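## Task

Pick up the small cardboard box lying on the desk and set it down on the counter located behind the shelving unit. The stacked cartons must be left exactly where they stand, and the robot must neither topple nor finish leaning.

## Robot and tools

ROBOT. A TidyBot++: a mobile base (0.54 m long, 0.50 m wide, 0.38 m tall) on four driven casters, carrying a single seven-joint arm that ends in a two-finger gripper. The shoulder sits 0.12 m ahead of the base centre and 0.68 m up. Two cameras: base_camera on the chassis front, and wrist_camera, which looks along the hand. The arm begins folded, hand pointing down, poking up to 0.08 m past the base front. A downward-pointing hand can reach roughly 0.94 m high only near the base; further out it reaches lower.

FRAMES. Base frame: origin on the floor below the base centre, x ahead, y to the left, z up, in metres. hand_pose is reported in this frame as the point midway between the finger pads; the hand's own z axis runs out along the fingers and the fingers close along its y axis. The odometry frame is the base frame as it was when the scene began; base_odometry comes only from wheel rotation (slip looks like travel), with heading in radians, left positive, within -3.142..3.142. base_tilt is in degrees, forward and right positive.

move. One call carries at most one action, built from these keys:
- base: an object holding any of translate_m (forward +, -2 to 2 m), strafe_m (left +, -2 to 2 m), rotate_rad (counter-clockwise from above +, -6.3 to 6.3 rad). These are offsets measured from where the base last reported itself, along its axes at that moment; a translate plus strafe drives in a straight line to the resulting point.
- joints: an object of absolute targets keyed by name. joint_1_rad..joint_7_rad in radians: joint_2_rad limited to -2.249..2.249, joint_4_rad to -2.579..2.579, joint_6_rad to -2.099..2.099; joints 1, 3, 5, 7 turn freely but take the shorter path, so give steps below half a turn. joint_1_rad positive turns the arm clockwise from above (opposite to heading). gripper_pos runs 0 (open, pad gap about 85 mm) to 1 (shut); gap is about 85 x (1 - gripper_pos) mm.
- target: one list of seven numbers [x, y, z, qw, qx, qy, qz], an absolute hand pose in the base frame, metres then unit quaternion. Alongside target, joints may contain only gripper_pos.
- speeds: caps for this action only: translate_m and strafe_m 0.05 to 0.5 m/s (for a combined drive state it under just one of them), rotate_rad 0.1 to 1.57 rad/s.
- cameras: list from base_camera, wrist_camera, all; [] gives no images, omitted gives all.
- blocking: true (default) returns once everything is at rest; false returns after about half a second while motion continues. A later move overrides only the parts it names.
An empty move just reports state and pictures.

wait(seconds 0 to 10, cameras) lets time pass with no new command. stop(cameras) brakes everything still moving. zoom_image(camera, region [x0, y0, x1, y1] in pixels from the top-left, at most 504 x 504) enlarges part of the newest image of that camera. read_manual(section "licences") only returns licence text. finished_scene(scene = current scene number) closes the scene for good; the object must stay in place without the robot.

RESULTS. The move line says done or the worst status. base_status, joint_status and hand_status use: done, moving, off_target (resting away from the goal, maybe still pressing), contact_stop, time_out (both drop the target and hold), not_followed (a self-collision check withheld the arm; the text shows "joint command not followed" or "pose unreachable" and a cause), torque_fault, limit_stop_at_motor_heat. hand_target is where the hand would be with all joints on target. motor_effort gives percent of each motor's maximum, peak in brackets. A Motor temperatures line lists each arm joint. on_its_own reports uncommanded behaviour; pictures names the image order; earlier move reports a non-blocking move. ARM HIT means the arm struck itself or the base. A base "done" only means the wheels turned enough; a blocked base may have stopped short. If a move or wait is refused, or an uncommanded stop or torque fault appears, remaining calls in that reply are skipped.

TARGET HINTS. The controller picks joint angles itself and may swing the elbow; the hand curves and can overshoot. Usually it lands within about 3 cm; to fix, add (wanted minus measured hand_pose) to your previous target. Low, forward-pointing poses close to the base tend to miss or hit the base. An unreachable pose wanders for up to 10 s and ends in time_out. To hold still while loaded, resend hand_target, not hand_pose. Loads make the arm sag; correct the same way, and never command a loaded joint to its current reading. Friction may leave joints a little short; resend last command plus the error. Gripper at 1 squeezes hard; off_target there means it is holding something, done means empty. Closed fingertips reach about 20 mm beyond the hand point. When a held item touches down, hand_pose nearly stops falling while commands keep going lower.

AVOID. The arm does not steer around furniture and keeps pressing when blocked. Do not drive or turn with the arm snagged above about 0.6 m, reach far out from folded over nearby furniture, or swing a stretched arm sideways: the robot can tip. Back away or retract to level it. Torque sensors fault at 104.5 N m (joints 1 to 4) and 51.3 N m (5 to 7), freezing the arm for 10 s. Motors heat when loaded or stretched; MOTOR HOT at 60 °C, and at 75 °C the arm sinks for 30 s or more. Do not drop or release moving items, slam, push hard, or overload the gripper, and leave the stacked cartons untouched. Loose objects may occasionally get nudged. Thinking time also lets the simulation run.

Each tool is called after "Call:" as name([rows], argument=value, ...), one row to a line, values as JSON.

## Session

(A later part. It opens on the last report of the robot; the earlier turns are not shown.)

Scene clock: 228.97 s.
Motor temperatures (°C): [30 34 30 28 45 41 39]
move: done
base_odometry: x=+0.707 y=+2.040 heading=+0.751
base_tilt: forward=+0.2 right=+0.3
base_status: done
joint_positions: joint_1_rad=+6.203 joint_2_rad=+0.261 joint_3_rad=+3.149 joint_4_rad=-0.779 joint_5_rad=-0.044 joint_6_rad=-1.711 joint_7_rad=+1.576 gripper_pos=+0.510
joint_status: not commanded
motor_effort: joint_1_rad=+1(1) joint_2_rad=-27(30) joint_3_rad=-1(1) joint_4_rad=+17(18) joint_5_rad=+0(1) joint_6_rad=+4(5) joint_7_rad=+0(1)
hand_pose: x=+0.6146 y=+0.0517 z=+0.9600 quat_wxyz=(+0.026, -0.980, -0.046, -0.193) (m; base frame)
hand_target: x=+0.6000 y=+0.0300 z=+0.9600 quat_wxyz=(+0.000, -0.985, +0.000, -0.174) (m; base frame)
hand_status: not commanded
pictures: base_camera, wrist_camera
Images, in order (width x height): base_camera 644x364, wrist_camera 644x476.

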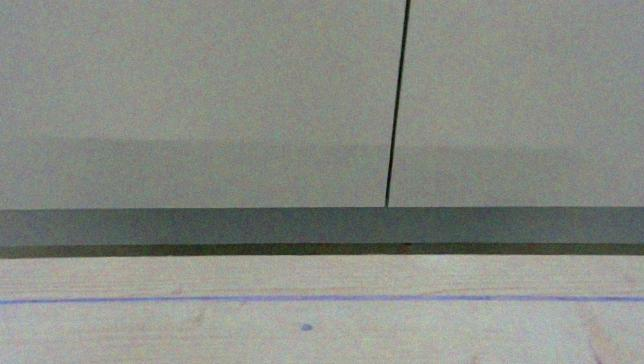

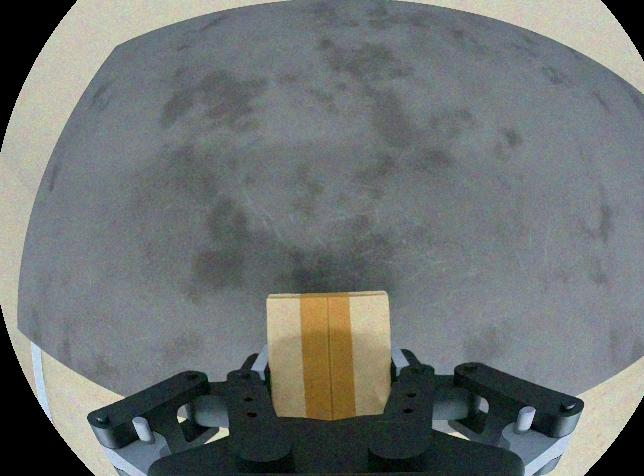

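Call:
move(base={"translate_m": 0.1}, speeds={"translate_m": 0.2}, cameras=[])

Call:
move(target=[0.62, 0.03, 0.93, 0, 0.985, 0, 0.1736], cameras=["wrist_camera"])

Scene clock: 232.93 s.
Motor temperatures (°C): [30 34 30 28 45 41 39]
move: done
base_odometry: x=+0.780 y=+2.109 heading=+0.752
base_tilt: forward=+0.2 right=+0.4
base_status: done
joint_positions: joint_1_rad=+6.202 joint_2_rad=+0.262 joint_3_rad=+3.149 joint_4_rad=-0.778 joint_5_rad=-0.044 joint_6_rad=-1.713 joint_7_rad=+1.576 gripper_pos=+0.510
joint_status: not commanded
motor_effort: joint_1_rad=+1(1) joint_2_rad=-27(30) joint_3_rad=+0(1) joint_4_rad=+16(17) joint_5_rad=+0(1) joint_6_rad=+4(5) joint_7_rad=+0(1)
hand_pose: x=+0.6146 y=+0.0519 z=+0.9593 quat_wxyz=(+0.026, -0.980, -0.046, -0.192) (m; base frame)
hand_target: x=+0.6000 y=+0.0300 z=+0.9600 quat_wxyz=(+0.000, -0.985, +0.000, -0.174) (m; base frame)
hand_status: not commanded
pictures: none
No camera images: "cameras" was empty.

Scene clock: 233.83 s.
Motor temperatures (°C): [30 34 30 28 45 41 39]
move: done
base_odometry: x=+0.780 y=+2.109 heading=+0.752
base_tilt: forward=+0.2 right=+0.4
base_status: not commanded
joint_positions: joint_1_rad=+6.202 joint_2_rad=+0.266 joint_3_rad=+3.149 joint_4_rad=-0.848 joint_5_rad=-0.044 joint_6_rad=-1.705 joint_7_rad=+1.576 gripper_pos=+0.510
joint_status: not commanded
motor_effort: joint_1_rad=+1(1) joint_2_rad=-26(29) joint_3_rad=+0(1) joint_4_rad=+17(18) joint_5_rad=+0(1) joint_6_rad=+3(4) joint_7_rad=+0(1)
hand_pose: x=+0.6080 y=+0.0514 z=+0.9318 quat_wxyz=(+0.025, -0.986, -0.045, -0.160) (m; base frame)
hand_target: x=+0.6200 y=+0.0300 z=+0.9300 quat_wxyz=(+0.000, -0.985, +0.000, -0.174) (m; base frame)
hand_status: done (0.025 m and 6.2 deg from the pose sent, 0.037 m and 6.5 deg at the start)
pictures: wrist_camera
Images, in order (width x height): wrist_camera 644x476.

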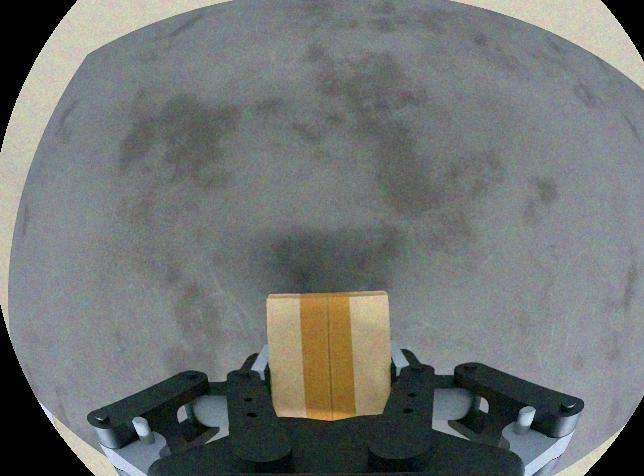

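Call:
move(target=[0.62, 0.03, 0.90, 0, 0.985, 0, 0.1736], cameras=["wrist_camera"])

Call:
move(target=[0.62, 0.03, 0.885, 0, 0.985, 0, 0.1736], cameras=["wrist_camera"])

Scene clock: 239.27 s.
Motor temperatures (°C): [30 34 30 28 45 41 39]
move: done
base_odometry: x=+0.780 y=+2.109 heading=+0.752
base_tilt: forward=+0.2 right=+0.3
base_status: not commanded
joint_positions: joint_1_rad=+6.202 joint_2_rad=+0.253 joint_3_rad=+3.149 joint_4_rad=-0.993 joint_5_rad=-0.042 joint_6_rad=-1.621 joint_7_rad=+1.572 gripper_pos=+0.510
joint_status: not commanded
motor_effort: joint_1_rad=+1(1) joint_2_rad=-27(28) joint_3_rad=+0(1) joint_4_rad=+17(18) joint_5_rad=+0(1) joint_6_rad=+3(3) joint_7_rad=+0(1)
hand_pose: x=+0.6043 y=+0.0506 z=+0.8900 quat_wxyz=(+0.025, -0.990, -0.041, -0.136) (m; base frame)
hand_target: x=+0.6200 y=+0.0300 z=+0.9000 quat_wxyz=(+0.000, -0.985, +0.000, -0.174) (m; base frame)
hand_status: done (0.028 m and 7.0 deg from the pose sent, 0.040 m and 6.2 deg at the start)
pictures: wrist_camera
Images, in order (width x height): wrist_camera 644x476.

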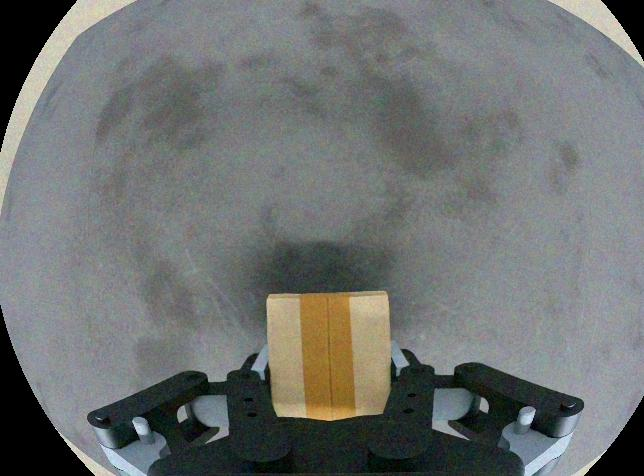

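Scene clock: 240.07 s.
Motor temperatures (°C): [30 34 30 28 45 41 39]
move: done
base_odometry: x=+0.780 y=+2.109 heading=+0.752
base_tilt: forward=+0.2 right=+0.3
base_status: not commanded
joint_positions: joint_1_rad=+6.202 joint_2_rad=+0.239 joint_3_rad=+3.149 joint_4_rad=-1.060 joint_5_rad=-0.041 joint_6_rad=-1.566 joint_7_rad=+1.571 gripper_pos=+0.510
joint_status: not commanded
motor_effort: joint_1_rad=+0(1) joint_2_rad=-27(28) joint_3_rad=+0(1) joint_4_rad=+17(18) joint_5_rad=+0(1) joint_6_rad=+3(3) joint_7_rad=+1(1)
hand_pose: x=+0.6040 y=+0.0503 z=+0.8759 quat_wxyz=(+0.025, -0.989, -0.039, -0.137) (m; base frame)
hand_target: x=+0.6200 y=+0.0300 z=+0.8850 quat_wxyz=(+0.000, -0.985, +0.000, -0.174) (m; base frame)
hand_status: done (0.027 m and 6.8 deg from the pose sent, 0.026 m and 7.0 deg at the start)
pictures: wrist_camera
Images, in order (width x height): wrist_camera 644x476.

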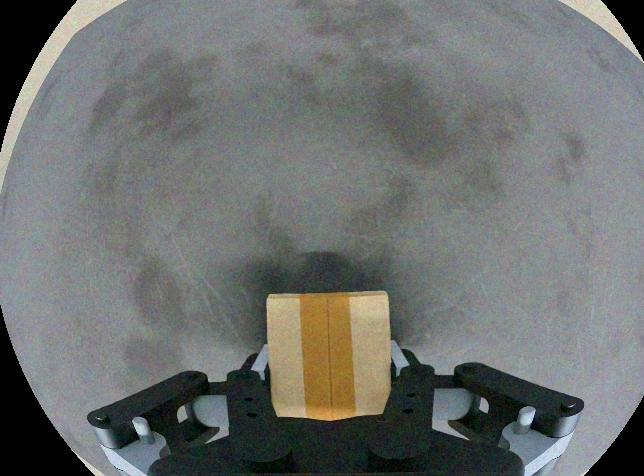

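Call:
move(target=[0.62, 0.03, 0.875, 0, 0.9816, 0, 0.1908], cameras=["wrist_camera"])

Call:
move(target=[0.62, 0.03, 0.865, 0, 0.9816, 0, 0.1908], cameras=["wrist_camera"])

Call:
move(target=[0.62, 0.03, 0.857, 0, 0.9816, 0, 0.1908], cameras=["wrist_camera"])

Scene clock: 244.53 s.
Motor temperatures (°C): [30 34 30 27 45 41 39]
move: done
base_odometry: x=+0.780 y=+2.109 heading=+0.752
base_tilt: forward=+0.2 right=+0.4
base_status: not commanded
joint_positions: joint_1_rad=+6.202 joint_2_rad=+0.199 joint_3_rad=+3.149 joint_4_rad=-1.143 joint_5_rad=-0.036 joint_6_rad=-1.477 joint_7_rad=+1.565 gripper_pos=+0.510
joint_status: not commanded
motor_effort: joint_1_rad=+1(1) joint_2_rad=-25(27) joint_3_rad=+0(1) joint_4_rad=+17(18) joint_5_rad=+0(2) joint_6_rad=+3(3) joint_7_rad=+0(1)
hand_pose: x=+0.6048 y=+0.0487 z=+0.8707 quat_wxyz=(+0.024, -0.986, -0.035, -0.160) (m; base frame)
hand_target: x=+0.6200 y=+0.0300 z=+0.8750 quat_wxyz=(+0.000, -0.982, +0.000, -0.191) (m; base frame)
hand_status: done (0.024 m and 6.0 deg from the pose sent, 0.026 m and 8.2 deg at the start)
pictures: wrist_camera
Images, in order (width x height): wrist_camera 644x476.

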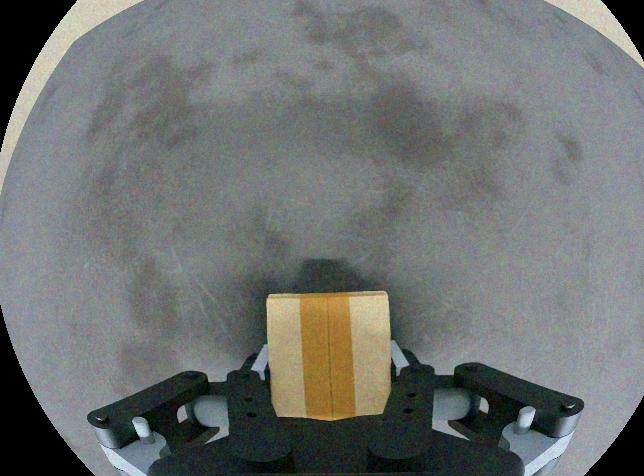

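Scene clock: 245.20 s.
Motor temperatures (°C): [30 34 30 27 45 41 39]
move: done
base_odometry: x=+0.780 y=+2.109 heading=+0.752
base_tilt: forward=+0.2 right=+0.4
base_status: not commanded
joint_positions: joint_1_rad=+6.202 joint_2_rad=+0.179 joint_3_rad=+3.149 joint_4_rad=-1.174 joint_5_rad=-0.036 joint_6_rad=-1.440 joint_7_rad=+1.564 gripper_pos=+0.510
joint_status: not commanded
motor_effort: joint_1_rad=+1(1) joint_2_rad=-22(25) joint_3_rad=+1(1) joint_4_rad=+16(18) joint_5_rad=+0(1) joint_6_rad=+4(4) joint_7_rad=+1(1)
hand_pose: x=+0.6049 y=+0.0485 z=+0.8711 quat_wxyz=(+0.024, -0.984, -0.034, -0.172) (m; base frame)
hand_target: x=+0.6200 y=+0.0300 z=+0.8650 quat_wxyz=(+0.000, -0.982, +0.000, -0.191) (m; base frame)
hand_status: done (0.025 m and 5.2 deg from the pose sent, 0.025 m and 6.0 deg at the start)
pictures: wrist_camera
Images, in order (width x height): wrist_camera 644x476.

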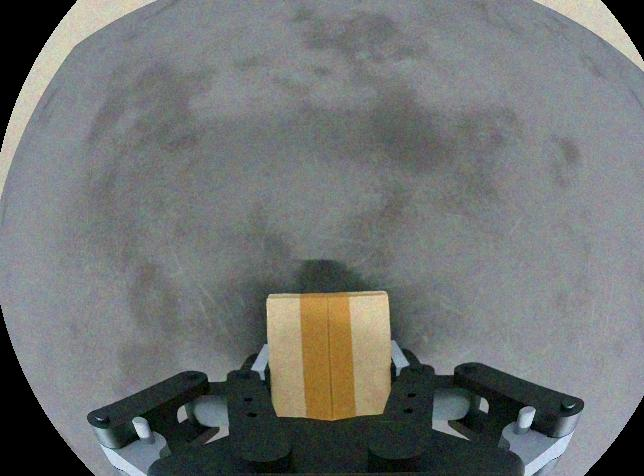

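Scene clock: 245.83 s.
Motor temperatures (°C): [30 34 30 27 45 41 39]
move: done
base_odometry: x=+0.780 y=+2.109 heading=+0.752
base_tilt: forward=+0.1 right=+0.3
base_status: not commanded
joint_positions: joint_1_rad=+6.202 joint_2_rad=+0.165 joint_3_rad=+3.149 joint_4_rad=-1.198 joint_5_rad=-0.036 joint_6_rad=-1.413 joint_7_rad=+1.563 gripper_pos=+0.510
joint_status: not commanded
motor_effort: joint_1_rad=+1(1) joint_2_rad=-20(22) joint_3_rad=-1(1) joint_4_rad=+15(16) joint_5_rad=+0(1) joint_6_rad=+3(4) joint_7_rad=+0(1)
hand_pose: x=+0.6047 y=+0.0484 z=+0.8715 quat_wxyz=(+0.025, -0.983, -0.033, -0.181) (m; base frame)
hand_target: x=+0.6200 y=+0.0300 z=+0.8570 quat_wxyz=(+0.000, -0.982, +0.000, -0.191) (m; base frame)
hand_status: done (0.028 m and 4.8 deg from the pose sent, 0.028 m and 5.2 deg at the start)
pictures: wrist_camera
Images, in order (width x height): wrist_camera 644x476.

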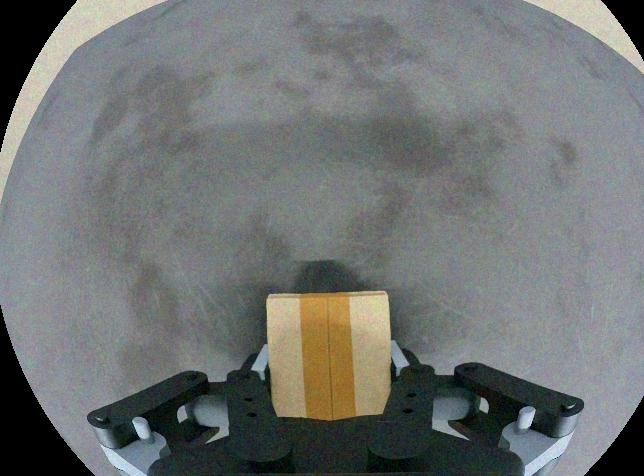

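Call:
move(target=[0.62, 0.03, 0.868, 0, 0.9816, 0, 0.1908], cameras=[])

Call:
move(joints={"gripper_pos": 0.3}, cameras=["wrist_camera"])

Scene clock: 249.90 s.
Motor temperatures (°C): [30 34 30 27 45 41 39]
move: done
base_odometry: x=+0.780 y=+2.109 heading=+0.752
base_tilt: forward=+0.2 right=+0.4
base_status: not commanded
joint_positions: joint_1_rad=+6.202 joint_2_rad=+0.170 joint_3_rad=+3.149 joint_4_rad=-1.191 joint_5_rad=-0.035 joint_6_rad=-1.413 joint_7_rad=+1.563 gripper_pos=+0.510
joint_status: not commanded
motor_effort: joint_1_rad=+1(1) joint_2_rad=-23(24) joint_3_rad=+1(1) joint_4_rad=+17(18) joint_5_rad=+1(1) joint_6_rad=+3(4) joint_7_rad=+1(1)
hand_pose: x=+0.6072 y=+0.0483 z=+0.8719 quat_wxyz=(+0.024, -0.982, -0.033, -0.182) (m; base frame)
hand_target: x=+0.6200 y=+0.0300 z=+0.8680 quat_wxyz=(+0.000, -0.982, +0.000, -0.191) (m; base frame)
hand_status: done (0.023 m and 4.8 deg from the pose sent, 0.024 m and 4.8 deg at the start)
pictures: none
No camera images: "cameras" was empty.

Scene clock: 250.70 s.
Motor temperatures (°C): [30 34 30 27 45 41 39]
move: done
base_odometry: x=+0.780 y=+2.109 heading=+0.752
base_tilt: forward=+0.2 right=+0.2
base_status: not commanded
joint_positions: joint_1_rad=+6.202 joint_2_rad=+0.170 joint_3_rad=+3.149 joint_4_rad=-1.191 joint_5_rad=-0.035 joint_6_rad=-1.413 joint_7_rad=+1.563 gripper_pos=+0.300
joint_status: all done
motor_effort: joint_1_rad=+1(1) joint_2_rad=-24(25) joint_3_rad=-1(1) joint_4_rad=+18(18) joint_5_rad=+0(1) joint_6_rad=+3(4) joint_7_rad=+0(1)
hand_pose: x=+0.6074 y=+0.0482 z=+0.8715 quat_wxyz=(+0.024, -0.983, -0.033, -0.182) (m; base frame)
hand_target: x=+0.6200 y=+0.0300 z=+0.8680 quat_wxyz=(+0.000, -0.982, +0.000, -0.191) (m; base frame)
hand_status: not commanded
pictures: wrist_camera
Images, in order (width x height): wrist_camera 644x476.

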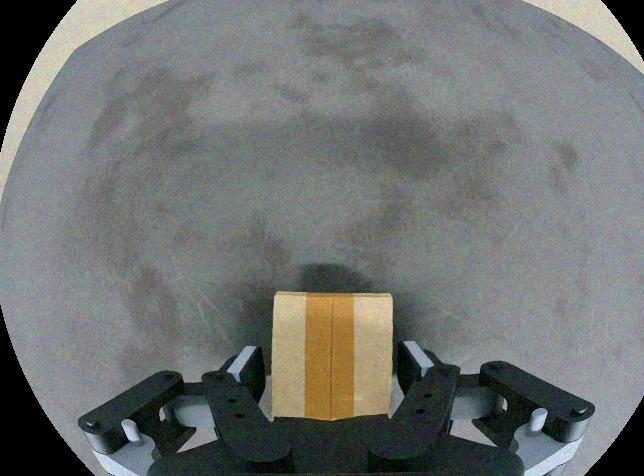

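Released. Open fully and retreat upward.

Call:
move(joints={"gripper_pos": 0.0}, cameras=[])

Call:
move(target=[0.59, 0.03, 0.94, 0, 0.985, 0, 0.1736], cameras=["wrist_camera"])

Scene clock: 253.87 s.
Motor temperatures (°C): [30 34 30 27 45 41 39]
move: done
base_odometry: x=+0.780 y=+2.109 heading=+0.752
base_tilt: forward=+0.2 right=+0.4
base_status: not commanded
joint_positions: joint_1_rad=+6.202 joint_2_rad=+0.170 joint_3_rad=+3.149 joint_4_rad=-1.191 joint_5_rad=-0.035 joint_6_rad=-1.413 joint_7_rad=+1.563 gripper_pos=+0.000
joint_status: all done
motor_effort: joint_1_rad=+1(1) joint_2_rad=-25(25) joint_3_rad=+0(1) joint_4_rad=+18(18) joint_5_rad=+1(1) joint_6_rad=+3(4) joint_7_rad=+0(1)
hand_pose: x=+0.6074 y=+0.0482 z=+0.8715 quat_wxyz=(+0.024, -0.983, -0.033, -0.182) (m; base frame)
hand_target: x=+0.6200 y=+0.0300 z=+0.8680 quat_wxyz=(+0.000, -0.982, +0.000, -0.191) (m; base frame)
hand_status: not commanded
pictures: none
No camera images: "cameras" was empty.

Scene clock: 255.23 s.
Motor temperatures (°C): [30 34 30 28 45 41 39]
move: done
base_odometry: x=+0.780 y=+2.109 heading=+0.752
base_tilt: forward=+0.2 right=+0.3
base_status: not commanded
joint_positions: joint_1_rad=+6.202 joint_2_rad=+0.182 joint_3_rad=+3.149 joint_4_rad=-0.929 joint_5_rad=-0.035 joint_6_rad=-1.609 joint_7_rad=+1.563 gripper_pos=+0.000
joint_status: not commanded
motor_effort: joint_1_rad=+1(1) joint_2_rad=-25(26) joint_3_rad=+1(1) joint_4_rad=+17(19) joint_5_rad=+0(1) joint_6_rad=+4(4) joint_7_rad=+0(1)
hand_pose: x=+0.6017 y=+0.0481 z=+0.9513 quat_wxyz=(+0.025, -0.977, -0.037, -0.208) (m; base frame)
hand_target: x=+0.5900 y=+0.0300 z=+0.9400 quat_wxyz=(+0.000, -0.985, +0.000, -0.174) (m; base frame)
hand_status: done (0.024 m and 6.5 deg from the pose sent, 0.073 m and 4.8 deg at the start)
pictures: wrist_camera
Images, in order (width x height): wrist_camera 644x476.

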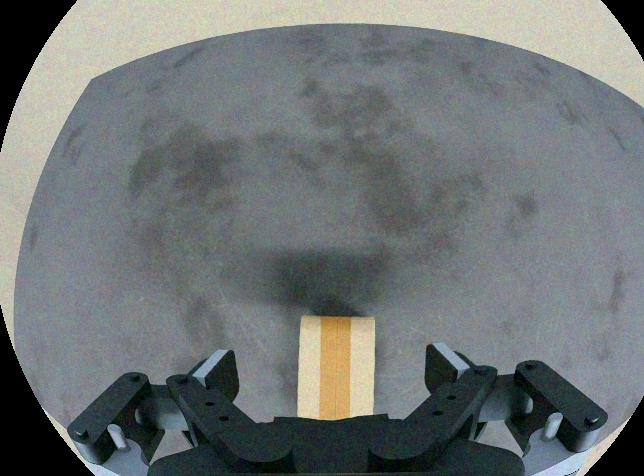

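Call:
finished_scene(scene=1)

The scene is finished: the task was done.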